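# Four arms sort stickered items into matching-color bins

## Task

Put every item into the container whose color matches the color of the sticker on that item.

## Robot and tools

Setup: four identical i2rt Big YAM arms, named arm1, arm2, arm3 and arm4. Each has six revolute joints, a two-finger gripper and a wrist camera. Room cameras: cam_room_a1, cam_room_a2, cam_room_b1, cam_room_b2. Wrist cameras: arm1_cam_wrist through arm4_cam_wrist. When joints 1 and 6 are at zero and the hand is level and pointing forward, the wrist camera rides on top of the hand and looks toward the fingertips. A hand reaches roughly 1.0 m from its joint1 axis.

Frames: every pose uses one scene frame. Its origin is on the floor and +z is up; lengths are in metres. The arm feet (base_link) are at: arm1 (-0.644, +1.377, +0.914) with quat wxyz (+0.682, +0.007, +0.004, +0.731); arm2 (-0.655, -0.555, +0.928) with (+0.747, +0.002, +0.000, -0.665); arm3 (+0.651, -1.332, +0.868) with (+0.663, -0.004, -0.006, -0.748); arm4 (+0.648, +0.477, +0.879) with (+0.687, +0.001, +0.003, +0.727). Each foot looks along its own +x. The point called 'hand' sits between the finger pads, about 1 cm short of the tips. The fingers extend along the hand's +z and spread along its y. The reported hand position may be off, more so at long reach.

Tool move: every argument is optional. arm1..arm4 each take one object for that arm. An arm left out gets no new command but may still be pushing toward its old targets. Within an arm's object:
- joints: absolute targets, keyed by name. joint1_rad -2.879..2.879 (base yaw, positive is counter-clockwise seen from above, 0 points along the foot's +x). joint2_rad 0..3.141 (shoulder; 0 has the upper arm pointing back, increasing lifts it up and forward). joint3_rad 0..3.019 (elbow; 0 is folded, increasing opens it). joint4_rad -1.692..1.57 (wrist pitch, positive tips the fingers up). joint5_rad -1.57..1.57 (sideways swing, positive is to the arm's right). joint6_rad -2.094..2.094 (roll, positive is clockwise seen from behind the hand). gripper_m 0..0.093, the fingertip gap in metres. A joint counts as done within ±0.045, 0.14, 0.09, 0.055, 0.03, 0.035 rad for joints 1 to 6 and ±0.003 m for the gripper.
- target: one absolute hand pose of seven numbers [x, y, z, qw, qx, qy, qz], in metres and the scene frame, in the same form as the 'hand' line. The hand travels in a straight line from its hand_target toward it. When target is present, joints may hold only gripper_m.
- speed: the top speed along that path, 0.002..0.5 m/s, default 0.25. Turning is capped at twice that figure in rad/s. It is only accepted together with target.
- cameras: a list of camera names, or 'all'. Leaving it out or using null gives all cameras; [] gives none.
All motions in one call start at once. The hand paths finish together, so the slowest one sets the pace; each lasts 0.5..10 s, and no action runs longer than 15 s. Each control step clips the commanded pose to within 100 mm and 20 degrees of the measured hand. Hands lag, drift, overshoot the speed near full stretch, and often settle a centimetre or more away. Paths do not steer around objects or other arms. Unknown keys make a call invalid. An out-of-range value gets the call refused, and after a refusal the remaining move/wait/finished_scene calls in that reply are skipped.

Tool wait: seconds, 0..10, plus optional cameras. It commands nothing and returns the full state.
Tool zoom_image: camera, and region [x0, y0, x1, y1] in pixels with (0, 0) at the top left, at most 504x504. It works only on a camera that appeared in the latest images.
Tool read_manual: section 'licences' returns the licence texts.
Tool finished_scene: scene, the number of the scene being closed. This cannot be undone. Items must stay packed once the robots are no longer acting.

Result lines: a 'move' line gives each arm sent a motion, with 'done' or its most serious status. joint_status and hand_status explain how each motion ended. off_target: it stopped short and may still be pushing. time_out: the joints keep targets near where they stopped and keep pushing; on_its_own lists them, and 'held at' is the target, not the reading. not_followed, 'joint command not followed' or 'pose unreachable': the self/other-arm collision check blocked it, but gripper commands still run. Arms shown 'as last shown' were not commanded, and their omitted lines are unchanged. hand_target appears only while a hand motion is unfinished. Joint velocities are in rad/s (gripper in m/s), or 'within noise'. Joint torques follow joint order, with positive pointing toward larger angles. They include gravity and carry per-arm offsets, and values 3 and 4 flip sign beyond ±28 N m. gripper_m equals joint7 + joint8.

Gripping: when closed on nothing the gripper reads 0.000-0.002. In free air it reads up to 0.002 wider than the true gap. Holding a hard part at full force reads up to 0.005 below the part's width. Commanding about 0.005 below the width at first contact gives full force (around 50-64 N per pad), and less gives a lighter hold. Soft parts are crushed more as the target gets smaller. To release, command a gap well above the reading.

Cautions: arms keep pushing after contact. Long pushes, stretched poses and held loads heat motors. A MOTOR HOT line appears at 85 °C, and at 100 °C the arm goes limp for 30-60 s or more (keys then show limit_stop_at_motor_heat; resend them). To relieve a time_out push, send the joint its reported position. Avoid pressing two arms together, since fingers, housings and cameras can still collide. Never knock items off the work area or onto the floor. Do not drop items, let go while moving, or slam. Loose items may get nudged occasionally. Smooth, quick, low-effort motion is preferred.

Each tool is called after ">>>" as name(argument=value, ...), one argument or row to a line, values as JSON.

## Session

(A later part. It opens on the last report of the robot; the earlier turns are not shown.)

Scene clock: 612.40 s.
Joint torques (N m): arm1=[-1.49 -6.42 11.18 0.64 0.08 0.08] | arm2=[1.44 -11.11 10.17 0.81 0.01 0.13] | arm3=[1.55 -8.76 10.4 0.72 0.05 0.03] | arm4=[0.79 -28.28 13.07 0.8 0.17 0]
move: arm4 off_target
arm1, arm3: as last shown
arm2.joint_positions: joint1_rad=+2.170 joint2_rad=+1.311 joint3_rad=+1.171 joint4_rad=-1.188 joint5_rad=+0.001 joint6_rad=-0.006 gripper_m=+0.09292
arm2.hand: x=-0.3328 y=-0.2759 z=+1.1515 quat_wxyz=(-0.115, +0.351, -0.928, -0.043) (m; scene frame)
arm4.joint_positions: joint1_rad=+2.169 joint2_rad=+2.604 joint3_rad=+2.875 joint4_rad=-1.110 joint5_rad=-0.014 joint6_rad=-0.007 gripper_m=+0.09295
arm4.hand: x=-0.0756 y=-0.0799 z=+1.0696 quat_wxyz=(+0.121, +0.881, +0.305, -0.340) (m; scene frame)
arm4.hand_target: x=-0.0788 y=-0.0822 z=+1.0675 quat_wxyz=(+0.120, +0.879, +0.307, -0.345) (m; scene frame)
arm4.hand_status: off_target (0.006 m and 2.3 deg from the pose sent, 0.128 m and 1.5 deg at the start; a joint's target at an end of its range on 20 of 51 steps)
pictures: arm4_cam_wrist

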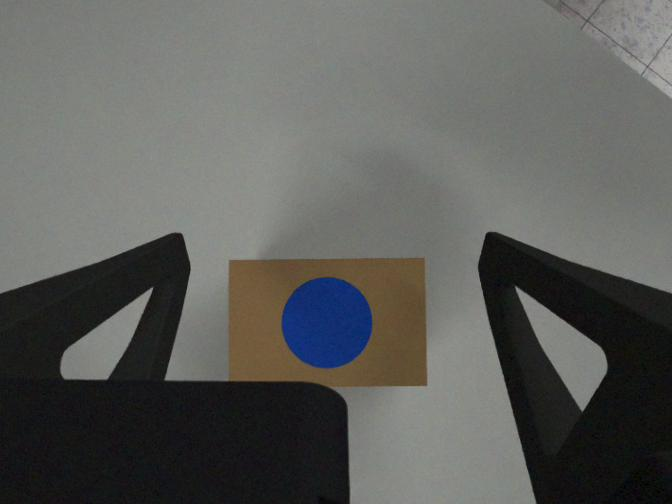

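>>> move(
  arm4={"target":[-0.064,-0.071,1.030,-0.1128,-0.8872,-0.3098,0.3229],"speed":0.1},
  cameras=["arm4_cam_wrist"],
)

Scene clock: 620.33 s.
Joint torques (N m): arm1=[-1.61 -6.48 11.15 0.55 0.1 0.14] | arm2=[1.55 -11.11 10.13 0.79 0 0.14] | arm3=[1.44 -8.7 10.35 0.7 0.05 0.03] | arm4=[0.97 -31.44 9.05 1.58 0.09 0.02]
move: arm4 done
arm1, arm2, arm3: as last shown
arm4.joint_positions: joint1_rad=+2.171 joint2_rad=+2.485 joint3_rad=+2.540 joint4_rad=-0.957 joint5_rad=-0.012 joint6_rad=-0.010 gripper_m=+0.09295
arm4.hand: x=-0.0613 y=-0.0707 z=+1.0208 quat_wxyz=(+0.110, +0.891, +0.310, -0.312) (m; scene frame)
arm4.hand_target: x=-0.0638 y=-0.0711 z=+1.0301 quat_wxyz=(+0.113, +0.887, +0.310, -0.323) (m; scene frame)
arm4.hand_status: done (0.010 m and 1.3 deg from the pose sent, 0.042 m and 2.3 deg at the start)
pictures: arm4_cam_wrist

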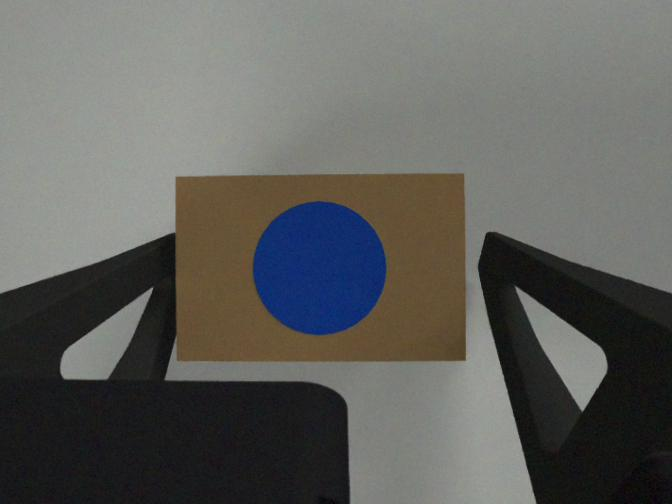

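>>> move(
  arm4={"joints":{"gripper_m":0.058}},
  cameras=["arm4_cam_wrist"],
)

>>> move(
  arm4={"target":[0.09,0.055,1.15,-0.1128,-0.8872,-0.3098,0.3229],"speed":0.22},
  cameras=["arm4_cam_wrist"],
)

>>> move(
  arm4={"joints":{"joint1_rad":2.18,"joint2_rad":0.848,"joint3_rad":1.07,"joint4_rad":-1.12,"joint5_rad":0,"joint6_rad":0}},
  cameras=["arm4_cam_wrist"],
)

Scene clock: 624.67 s.
Joint torques (N m): arm1=[-1.55 -6.18 11.08 0.59 0.06 0.1] | arm2=[1.44 -11.16 10.14 0.79 0.01 0.14] | arm3=[1.49 -8.76 10.33 0.73 0.05 0.03] | arm4=[0.56 -31.5 8.95 1.62 0.08 0]
move: arm4 off_target
arm1, arm2, arm3: as last shown
arm4.joint_positions: joint1_rad=+2.171 joint2_rad=+2.485 joint3_rad=+2.540 joint4_rad=-0.957 joint5_rad=-0.011 joint6_rad=-0.010 gripper_m=+0.06922
arm4.joint_status: gripper_m off_target (ended at +0.06925, target +0.05800)
arm4.hand: x=-0.0614 y=-0.0707 z=+1.0208 quat_wxyz=(+0.110, +0.891, +0.310, -0.313) (m; scene frame)
pictures: arm4_cam_wrist

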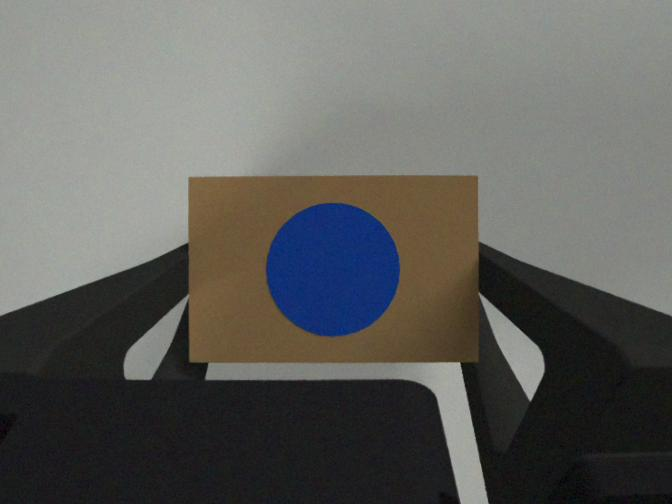

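Scene clock: 626.43 s.
Joint torques (N m): arm1=[-1.26 -6.65 11.08 0.54 0.1 0.11] | arm2=[1.38 -11.11 10.17 0.77 0.01 0.14] | arm3=[1.79 -8.7 10.35 0.72 0.05 0.02] | arm4=[0.03 -20.78 9.28 1.22 -0.03 -0.06]
move: arm4 done
arm1, arm2, arm3: as last shown
arm4.joint_positions: joint1_rad=+2.168 joint2_rad=+1.772 joint3_rad=+1.689 joint4_rad=-0.800 joint5_rad=-0.014 joint6_rad=-0.011 gripper_m=+0.06922
arm4.hand: x=+0.0938 y=+0.0505 z=+1.1502 quat_wxyz=(+0.114, +0.888, +0.309, -0.321) (m; scene frame)
arm4.hand_target: x=+0.0900 y=+0.0551 z=+1.1502 quat_wxyz=(+0.113, +0.887, +0.310, -0.323) (m; scene frame)
arm4.hand_status: done (0.006 m and 0.3 deg from the pose sent, 0.235 m and 1.3 deg at the start)
pictures: arm4_cam_wrist

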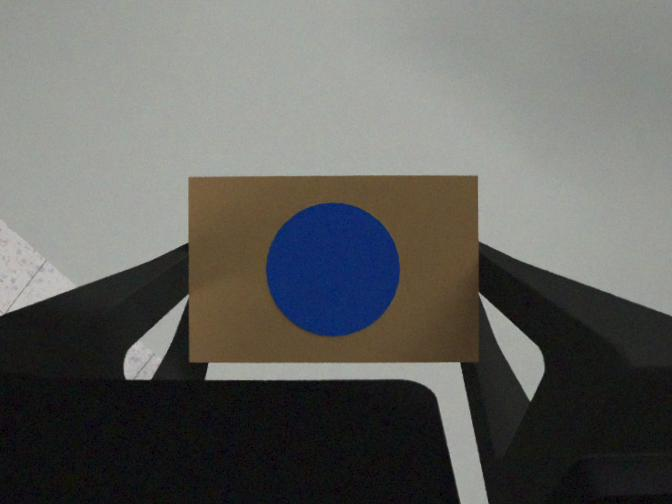

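Scene clock: 628.03 s.
Joint torques (N m): arm1=[-1.49 -6.12 11.1 0.43 0.11 0.11] | arm2=[1.49 -11.11 10.11 0.79 0.01 0.13] | arm3=[1.67 -8.64 10.35 0.77 0.04 0.03] | arm4=[1.32 -3.78 9.16 0.72 0.19 0.16]
move: arm4 done
arm1, arm2, arm3: as last shown
arm4.joint_positions: joint1_rad=+2.171 joint2_rad=+0.843 joint3_rad=+1.072 joint4_rad=-1.112 joint5_rad=-0.003 joint6_rad=-0.011 gripper_m=+0.06922
arm4.joint_status: all done
arm4.hand: x=+0.3735 y=+0.2657 z=+1.2361 quat_wxyz=(+0.109, +0.889, +0.308, -0.322) (m; scene frame)
pictures: arm4_cam_wrist

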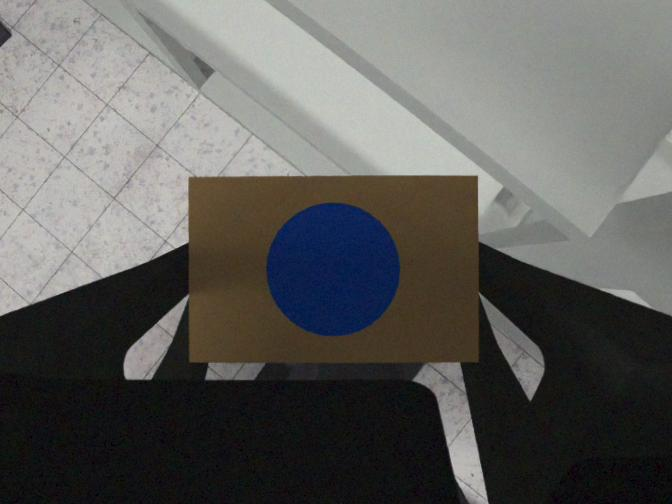

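>>> move(
  arm4={"joints":{"joint1_rad":0.2}},
  cameras=[],
)

>>> move(
  arm4={"joints":{"joint1_rad":-1.72}},
  cameras=[],
)

>>> move(
  arm4={"target":[1.14,0.41,0.96,0.325,-0.0577,0.9437,0.0199],"speed":0.25},
  cameras=["arm4_cam_wrist","cam_room_a2"],
)

Scene clock: 640.30 s.
Joint torques (N m): arm1=[-1.03 -6.07 11.11 0.61 0.1 0.14] | arm2=[1.49 -11.11 10.15 0.8 0 0.13] | arm3=[1.67 -8.7 10.39 0.69 0.06 0.03] | arm4=[0.5 -4.01 9.14 0.7 0.08 0.14]
move: arm4 done
arm1.joint_positions: joint1_rad=-2.248 joint2_rad=+1.220 joint3_rad=+1.121 joint4_rad=-1.148 joint5_rad=-0.010 joint6_rad=-0.013 gripper_m=+0.09297
arm1.hand: x=-0.2998 y=+1.1410 z=+1.1468 quat_wxyz=(-0.148, -0.289, -0.945, +0.046) (m; scene frame)
arm2: as last shown
arm3.joint_positions: joint1_rad=+1.594 joint2_rad=+1.243 joint3_rad=+1.727 joint4_rad=-1.597 joint5_rad=-0.001 joint6_rad=-0.008 gripper_m=+0.09398
arm3.hand: x=+1.0595 y=-1.3654 z=+1.3363 quat_wxyz=(-0.227, -0.042, -0.973, +0.018) (m; scene frame)
arm4.joint_positions: joint1_rad=+0.202 joint2_rad=+0.843 joint3_rad=+1.072 joint4_rad=-1.112 joint5_rad=+0.000 joint6_rad=-0.011 gripper_m=+0.06926
arm4.joint_status: all done
arm4.hand: x=+0.5608 y=+0.8157 z=+1.2333 quat_wxyz=(-0.204, +0.749, -0.571, -0.267) (m; scene frame)
pictures: none

Scene clock: 642.27 s.
Joint torques (N m): arm1=[-1.32 -6.24 11.02 0.59 0.11 0.11] | arm2=[1.38 -11.16 10.15 0.8 0 0.14] | arm3=[1.44 -8.64 10.36 0.7 0.05 0.02] | arm4=[0.32 -4.01 9.17 0.68 0.04 0.15]
move: arm4 done
arm1, arm2, arm3: as last shown
arm4.joint_positions: joint1_rad=-1.718 joint2_rad=+0.843 joint3_rad=+1.072 joint4_rad=-1.112 joint5_rad=+0.001 joint6_rad=-0.011 gripper_m=+0.06929
arm4.joint_status: all done
arm4.hand: x=+0.9967 y=+0.4464 z=+1.2325 quat_wxyz=(-0.334, -0.037, -0.942, +0.019) (m; scene frame)
pictures: none

Scene clock: 644.17 s.
Joint torques (N m): arm1=[-1.26 -6.3 11.21 0.57 0.1 0.14] | arm2=[1.44 -11.05 10.13 0.77 0.01 0.14] | arm3=[1.61 -8.7 10.36 0.77 0.05 0.03] | arm4=[0.15 -12.16 8.12 1.59 -0.17 -0.09]
move: arm4 off_target
arm1, arm2, arm3: as last shown
arm4.joint_positions: joint1_rad=-1.825 joint2_rad=+1.469 joint3_rad=+0.789 joint4_rad=-0.280 joint5_rad=-0.199 joint6_rad=-0.244 gripper_m=+0.06928
arm4.hand: x=+1.1325 y=+0.4149 z=+0.9523 quat_wxyz=(-0.310, +0.053, -0.949, -0.025) (m; scene frame)
arm4.hand_target: x=+1.1397 y=+0.4100 z=+0.9601 quat_wxyz=(-0.325, +0.058, -0.944, -0.020) (m; scene frame)
arm4.hand_status: off_target (0.012 m and 2.0 deg from the pose sent, 0.310 m and 11.8 deg at the start)
pictures: arm4_cam_wrist, cam_room_a2

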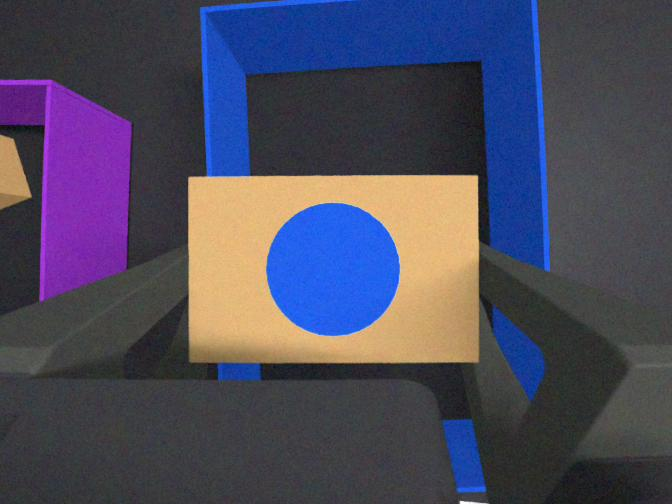

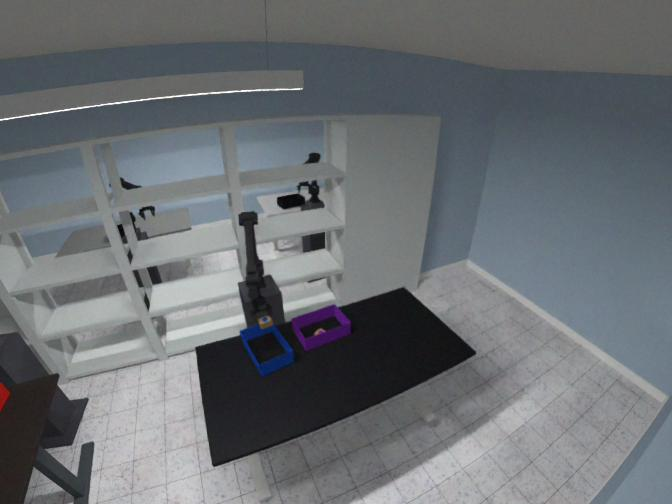

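>>> move(
  arm4={"target":[1.175,0.392,0.82,0.325,-0.0577,0.9437,0.0199],"speed":0.2},
  cameras=["arm4_cam_wrist"],
)

>>> move(
  arm4={"target":[1.172,0.392,0.775,0.325,-0.0577,0.9437,0.0199],"speed":0.12},
  cameras=["arm4_cam_wrist"],
)

Scene clock: 652.60 s.
Joint torques (N m): arm1=[-1.85 -6.01 11.02 0.61 0.09 0.08] | arm2=[1.55 -11.16 10.17 0.81 0.01 0.14] | arm3=[1.61 -8.64 10.36 0.75 0.06 0.04] | arm4=[-0.21 -15.15 6.9 1.61 -0.21 -0.06]
move: arm4 off_target
arm1, arm3: as last shown
arm2.joint_positions: joint1_rad=+2.170 joint2_rad=+1.311 joint3_rad=+1.171 joint4_rad=-1.188 joint5_rad=+0.001 joint6_rad=-0.006 gripper_m=+0.09292
arm2.hand: x=-0.3328 y=-0.2759 z=+1.1515 quat_wxyz=(-0.115, +0.351, -0.928, -0.043) (m; scene frame)
arm4.joint_positions: joint1_rad=-1.847 joint2_rad=+1.873 joint3_rad=+0.790 joint4_rad=+0.107 joint5_rad=-0.212 joint6_rad=-0.264 gripper_m=+0.06928
arm4.hand: x=+1.1569 y=+0.3999 z=+0.8109 quat_wxyz=(-0.305, +0.052, -0.951, -0.027) (m; scene frame)
arm4.hand_target: x=+1.1743 y=+0.3921 z=+0.8206 quat_wxyz=(-0.325, +0.058, -0.944, -0.020) (m; scene frame)
arm4.hand_status: off_target (0.022 m and 2.6 deg from the pose sent, 0.141 m and 2.0 deg at the start)
pictures: arm4_cam_wrist

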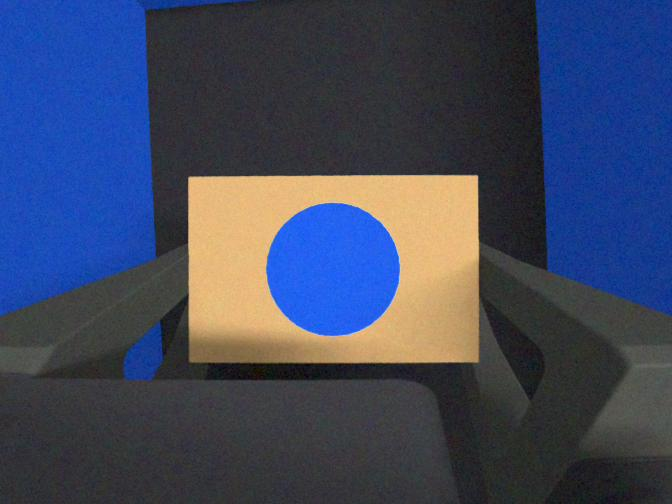

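Scene clock: 653.63 s.
Joint torques (N m): arm1=[-1.44 -5.89 11.02 0.55 0.09 0.12] | arm2=[1.44 -11.11 10.17 0.77 0 0.14] | arm3=[1.55 -8.64 10.37 0.77 0.05 0.04] | arm4=[-0.21 -14.86 5.76 1.51 -0.16 -0.08]
move: arm4 off_target
arm1, arm2, arm3: as last shown
arm4.joint_positions: joint1_rad=-1.847 joint2_rad=+1.988 joint3_rad=+0.790 joint4_rad=+0.231 joint5_rad=-0.213 joint6_rad=-0.265 gripper_m=+0.06928
arm4.hand: x=+1.1567 y=+0.3999 z=+0.7712 quat_wxyz=(-0.309, +0.053, -0.949, -0.026) (m; scene frame)
arm4.hand_target: x=+1.1715 y=+0.3921 z=+0.7755 quat_wxyz=(-0.325, +0.058, -0.944, -0.020) (m; scene frame)
arm4.hand_status: off_target (0.018 m and 2.1 deg from the pose sent, 0.040 m and 2.7 deg at the start)
pictures: arm4_cam_wrist

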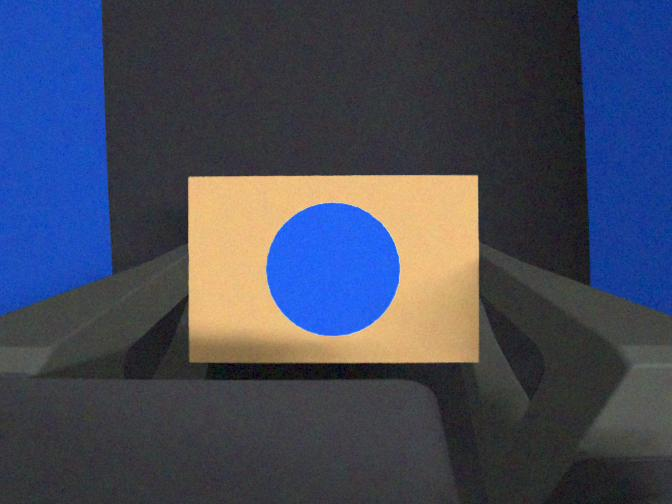

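>>> move(
  arm4={"target":[1.172,0.392,0.757,0.325,-0.0577,0.9437,0.0199],"speed":0.08},
  cameras=[],
)

>>> move(
  arm4={"target":[1.172,0.392,0.742,0.325,-0.0577,0.9437,0.0199],"speed":0.08},
  cameras=["arm4_cam_wrist"],
)

Scene clock: 657.43 s.
Joint torques (N m): arm1=[-1.49 -6.59 10.97 0.65 0.1 0.11] | arm2=[1.49 -11.16 10.14 0.8 0 0.13] | arm3=[1.55 -8.82 10.4 0.73 0.05 0.03] | arm4=[0.32 -14.92 5.49 1.65 -0.15 -0.05]
move: arm4 off_target
arm1, arm2, arm3: as last shown
arm4.joint_positions: joint1_rad=-1.848 joint2_rad=+2.032 joint3_rad=+0.796 joint4_rad=+0.276 joint5_rad=-0.213 joint6_rad=-0.265 gripper_m=+0.06928
arm4.hand: x=+1.1581 y=+0.3994 z=+0.7574 quat_wxyz=(-0.312, +0.054, -0.948, -0.025) (m; scene frame)
arm4.hand_target: x=+1.1714 y=+0.3920 z=+0.7574 quat_wxyz=(-0.325, +0.058, -0.944, -0.020) (m; scene frame)
arm4.hand_status: off_target (0.016 m and 1.7 deg from the pose sent, 0.022 m and 2.1 deg at the start)
pictures: none

Scene clock: 658.40 s.
Joint torques (N m): arm1=[-2.02 -6.95 11.07 0.62 0.1 0.1] | arm2=[1.44 -11.05 10.15 0.84 0 0.15] | arm3=[1.61 -8.7 10.37 0.75 0.05 0.02] | arm4=[0.5 -14.74 5.24 1.54 -0.15 -0.05]
move: arm4 off_target
arm1, arm2, arm3: as last shown
arm4.joint_positions: joint1_rad=-1.848 joint2_rad=+2.073 joint3_rad=+0.806 joint4_rad=+0.313 joint5_rad=-0.213 joint6_rad=-0.268 gripper_m=+0.06928
arm4.hand: x=+1.1606 y=+0.3987 z=+0.7448 quat_wxyz=(-0.315, +0.055, -0.947, -0.024) (m; scene frame)
arm4.hand_target: x=+1.1715 y=+0.3920 z=+0.7423 quat_wxyz=(-0.325, +0.058, -0.944, -0.020) (m; scene frame)
arm4.hand_status: off_target (0.014 m and 1.3 deg from the pose sent, 0.022 m and 1.7 deg at the start)
pictures: arm4_cam_wrist

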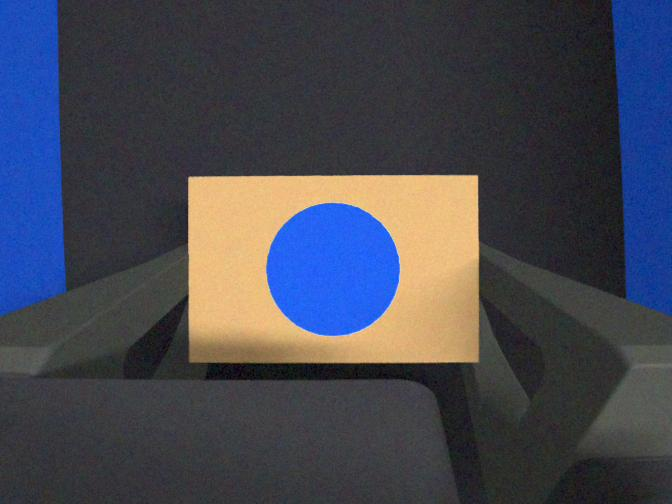

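>>> move(
  arm4={"target":[1.172,0.392,0.731,0.325,-0.0577,0.9437,0.0199],"speed":0.06},
  cameras=["arm4_cam_wrist"],
)

>>> move(
  arm4={"target":[1.172,0.392,0.720,0.325,-0.0577,0.9437,0.0199],"speed":0.06},
  cameras=["arm4_cam_wrist"],
)

Scene clock: 667.33 s.
Joint torques (N m): arm1=[-1.14 -5.89 11.1 0.5 0.09 0.13] | arm2=[1.49 -10.99 10.17 0.81 0 0.14] | arm3=[1.49 -8.76 10.36 0.68 0.04 0.03] | arm4=[-0.15 -13.45 4.85 1.4 -0.14 -0.06]
move: arm4 off_target
arm1, arm2, arm3: as last shown
arm4.joint_positions: joint1_rad=-1.848 joint2_rad=+2.090 joint3_rad=+0.819 joint4_rad=+0.344 joint5_rad=-0.214 joint6_rad=-0.268 gripper_m=+0.06928
arm4.hand: x=+1.1689 y=+0.3969 z=+0.7438 quat_wxyz=(-0.327, +0.057, -0.943, -0.021) (m; scene frame)
arm4.hand_target: x=+1.1715 y=+0.3921 z=+0.7314 quat_wxyz=(-0.325, +0.058, -0.944, -0.020) (m; scene frame)
arm4.hand_status: off_target (0.014 m and 0.3 deg from the pose sent, 0.019 m and 1.3 deg at the start)
pictures: arm4_cam_wrist

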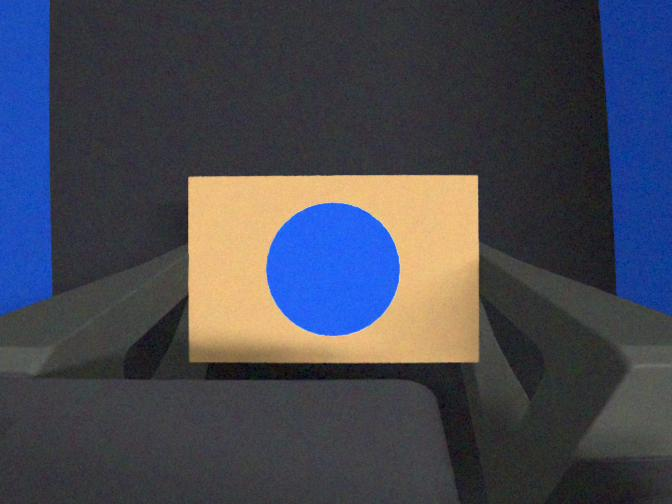

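Scene clock: 668.30 s.
Joint torques (N m): arm1=[-1.38 -6.65 11.08 0.61 0.08 0.08] | arm2=[1.38 -11.16 10.14 0.79 0.01 0.15] | arm3=[1.55 -8.64 10.37 0.73 0.06 0.03] | arm4=[-0.09 -12.57 4.33 1.25 -0.17 -0.03]
move: arm4 off_target
arm1.joint_positions: joint1_rad=-2.248 joint2_rad=+1.220 joint3_rad=+1.121 joint4_rad=-1.148 joint5_rad=-0.010 joint6_rad=-0.013 gripper_m=+0.09297
arm1.hand: x=-0.2998 y=+1.1410 z=+1.1468 quat_wxyz=(-0.148, -0.289, -0.945, +0.046) (m; scene frame)
arm2: as last shown
arm3.joint_positions: joint1_rad=+1.594 joint2_rad=+1.243 joint3_rad=+1.727 joint4_rad=-1.597 joint5_rad=-0.001 joint6_rad=-0.008 gripper_m=+0.09398
arm3.hand: x=+1.0595 y=-1.3654 z=+1.3363 quat_wxyz=(-0.227, -0.042, -0.973, +0.018) (m; scene frame)
arm4.joint_positions: joint1_rad=-1.848 joint2_rad=+2.105 joint3_rad=+0.830 joint4_rad=+0.376 joint5_rad=-0.215 joint6_rad=-0.270 gripper_m=+0.06928
arm4.hand: x=+1.1773 y=+0.3952 z=+0.7438 quat_wxyz=(-0.340, +0.059, -0.938, -0.017) (m; scene frame)
arm4.hand_target: x=+1.1709 y=+0.3923 z=+0.7211 quat_wxyz=(-0.325, +0.058, -0.944, -0.020) (m; scene frame)
arm4.hand_status: off_target (0.025 m and 1.9 deg from the pose sent, 0.024 m and 0.3 deg at the start)
pictures: arm4_cam_wrist

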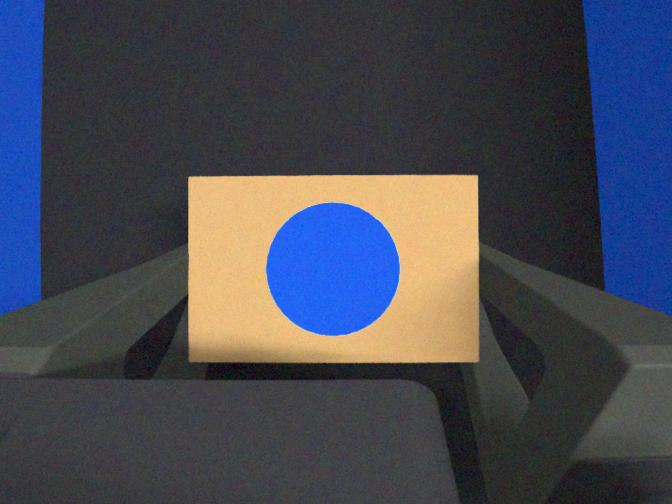

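Contact. Release and retract.

>>> move(
  arm4={"target":[1.172,0.392,0.738,0.325,-0.0577,0.9437,0.0199],"speed":0.1},
  cameras=[],
)

>>> move(
  arm4={"joints":{"gripper_m":0.090}},
  cameras=["arm4_cam_wrist"],
)

>>> move(
  arm4={"target":[1.07,0.395,0.93,0.325,-0.0577,0.9437,0.0199],"speed":0.25},
  cameras=["arm4_cam_wrist","cam_room_a2"],
)

>>> zoom_image(
  camera="cam_room_a2",
  region=[220, 270, 380, 390],
)

Scene clock: 674.63 s.
Joint torques (N m): arm1=[-0.91 -6.24 10.91 0.57 0.08 0.1] | arm2=[1.44 -11.11 10.15 0.79 0.01 0.14] | arm3=[1.61 -8.82 10.4 0.7 0.04 0.02] | arm4=[0.15 -16.73 3.78 0.2 -0.14 -0.03]
move: arm4 done
arm1, arm2, arm3: as last shown
arm4.joint_positions: joint1_rad=-1.848 joint2_rad=+2.102 joint3_rad=+0.830 joint4_rad=+0.364 joint5_rad=-0.215 joint6_rad=-0.272 gripper_m=+0.06928
arm4.hand: x=+1.1759 y=+0.3955 z=+0.7436 quat_wxyz=(-0.336, +0.060, -0.940, -0.018) (m; scene frame)
arm4.hand_target: x=+1.1719 y=+0.3921 z=+0.7381 quat_wxyz=(-0.325, +0.058, -0.944, -0.020) (m; scene frame)
arm4.hand_status: done (0.008 m and 1.4 deg from the pose sent, 0.008 m and 1.9 deg at the start)
pictures: none

Scene clock: 675.13 s.
Joint torques (N m): arm1=[-1.73 -6.77 10.97 0.65 0.08 0.11] | arm2=[1.55 -11.11 10.13 0.79 0 0.13] | arm3=[1.67 -8.76 10.36 0.72 0.05 0.02] | arm4=[0.21 -16.56 3.63 0.55 -0.14 0.01]
move: arm4 done
arm1, arm2, arm3: as last shown
arm4.joint_positions: joint1_rad=-1.848 joint2_rad=+2.102 joint3_rad=+0.830 joint4_rad=+0.352 joint5_rad=-0.215 joint6_rad=-0.272 gripper_m=+0.08991
arm4.joint_status: all done
arm4.hand: x=+1.1737 y=+0.3960 z=+0.7418 quat_wxyz=(-0.331, +0.059, -0.942, -0.019) (m; scene frame)
pictures: arm4_cam_wrist

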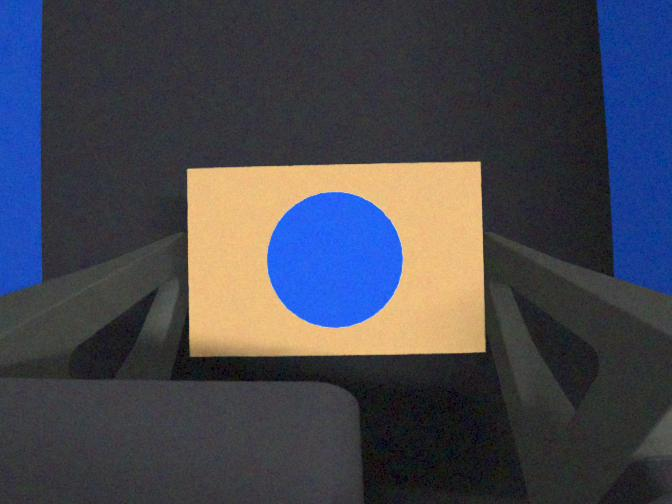

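Scene clock: 676.70 s.
Joint torques (N m): arm1=[-1.32 -6.12 11.04 0.66 0.07 0.08] | arm2=[1.49 -11.11 10.13 0.77 0 0.15] | arm3=[1.67 -8.76 10.3 0.7 0.04 0.04] | arm4=[0.09 -9.11 6.78 0.62 -0.14 -0.1]
move: arm4 done
arm1, arm3: as last shown
arm2.joint_positions: joint1_rad=+2.170 joint2_rad=+1.311 joint3_rad=+1.171 joint4_rad=-1.188 joint5_rad=+0.001 joint6_rad=-0.006 gripper_m=+0.09292
arm2.hand: x=-0.3328 y=-0.2759 z=+1.1515 quat_wxyz=(-0.115, +0.351, -0.928, -0.043) (m; scene frame)
arm4.joint_positions: joint1_rad=-1.912 joint2_rad=+1.364 joint3_rad=+0.601 joint4_rad=-0.158 joint5_rad=-0.252 joint6_rad=-0.317 gripper_m=+0.08992
arm4.hand: x=+1.0748 y=+0.3968 z=+0.9370 quat_wxyz=(-0.335, +0.056, -0.940, -0.018) (m; scene frame)
arm4.hand_target: x=+1.0698 y=+0.3952 z=+0.9300 quat_wxyz=(-0.325, +0.058, -0.944, -0.020) (m; scene frame)
arm4.hand_status: done (0.009 m and 1.3 deg from the pose sent, 0.215 m and 0.7 deg at the start)
pictures: arm4_cam_wrist, cam_room_a2

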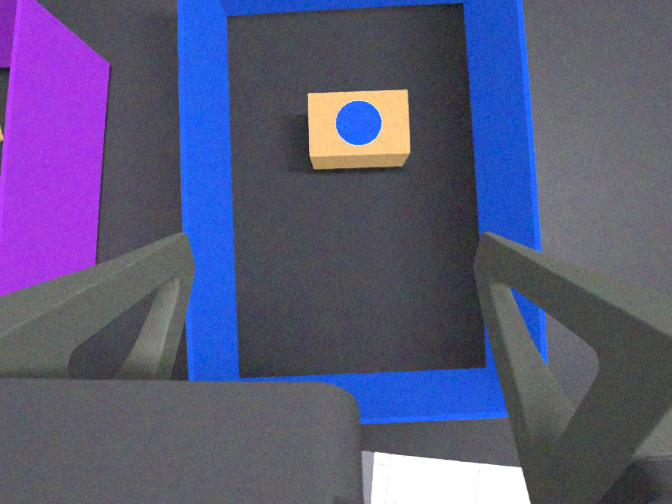

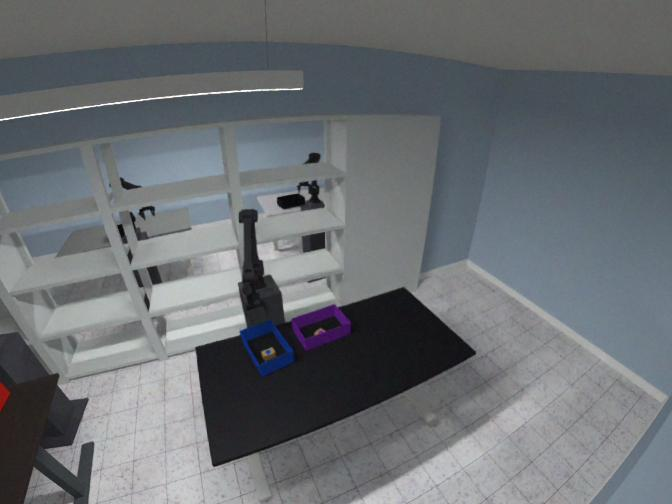

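Scaled by 3.150.

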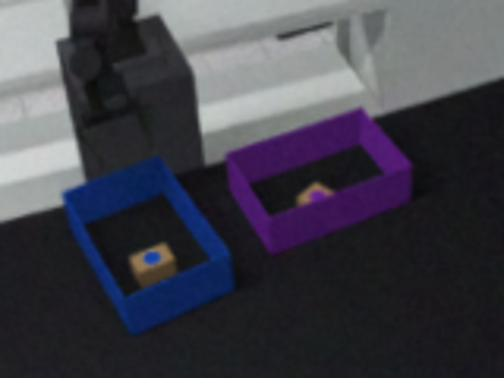

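>>> finished_scene(
  scene=1,
)

The scene is finished: the task was done.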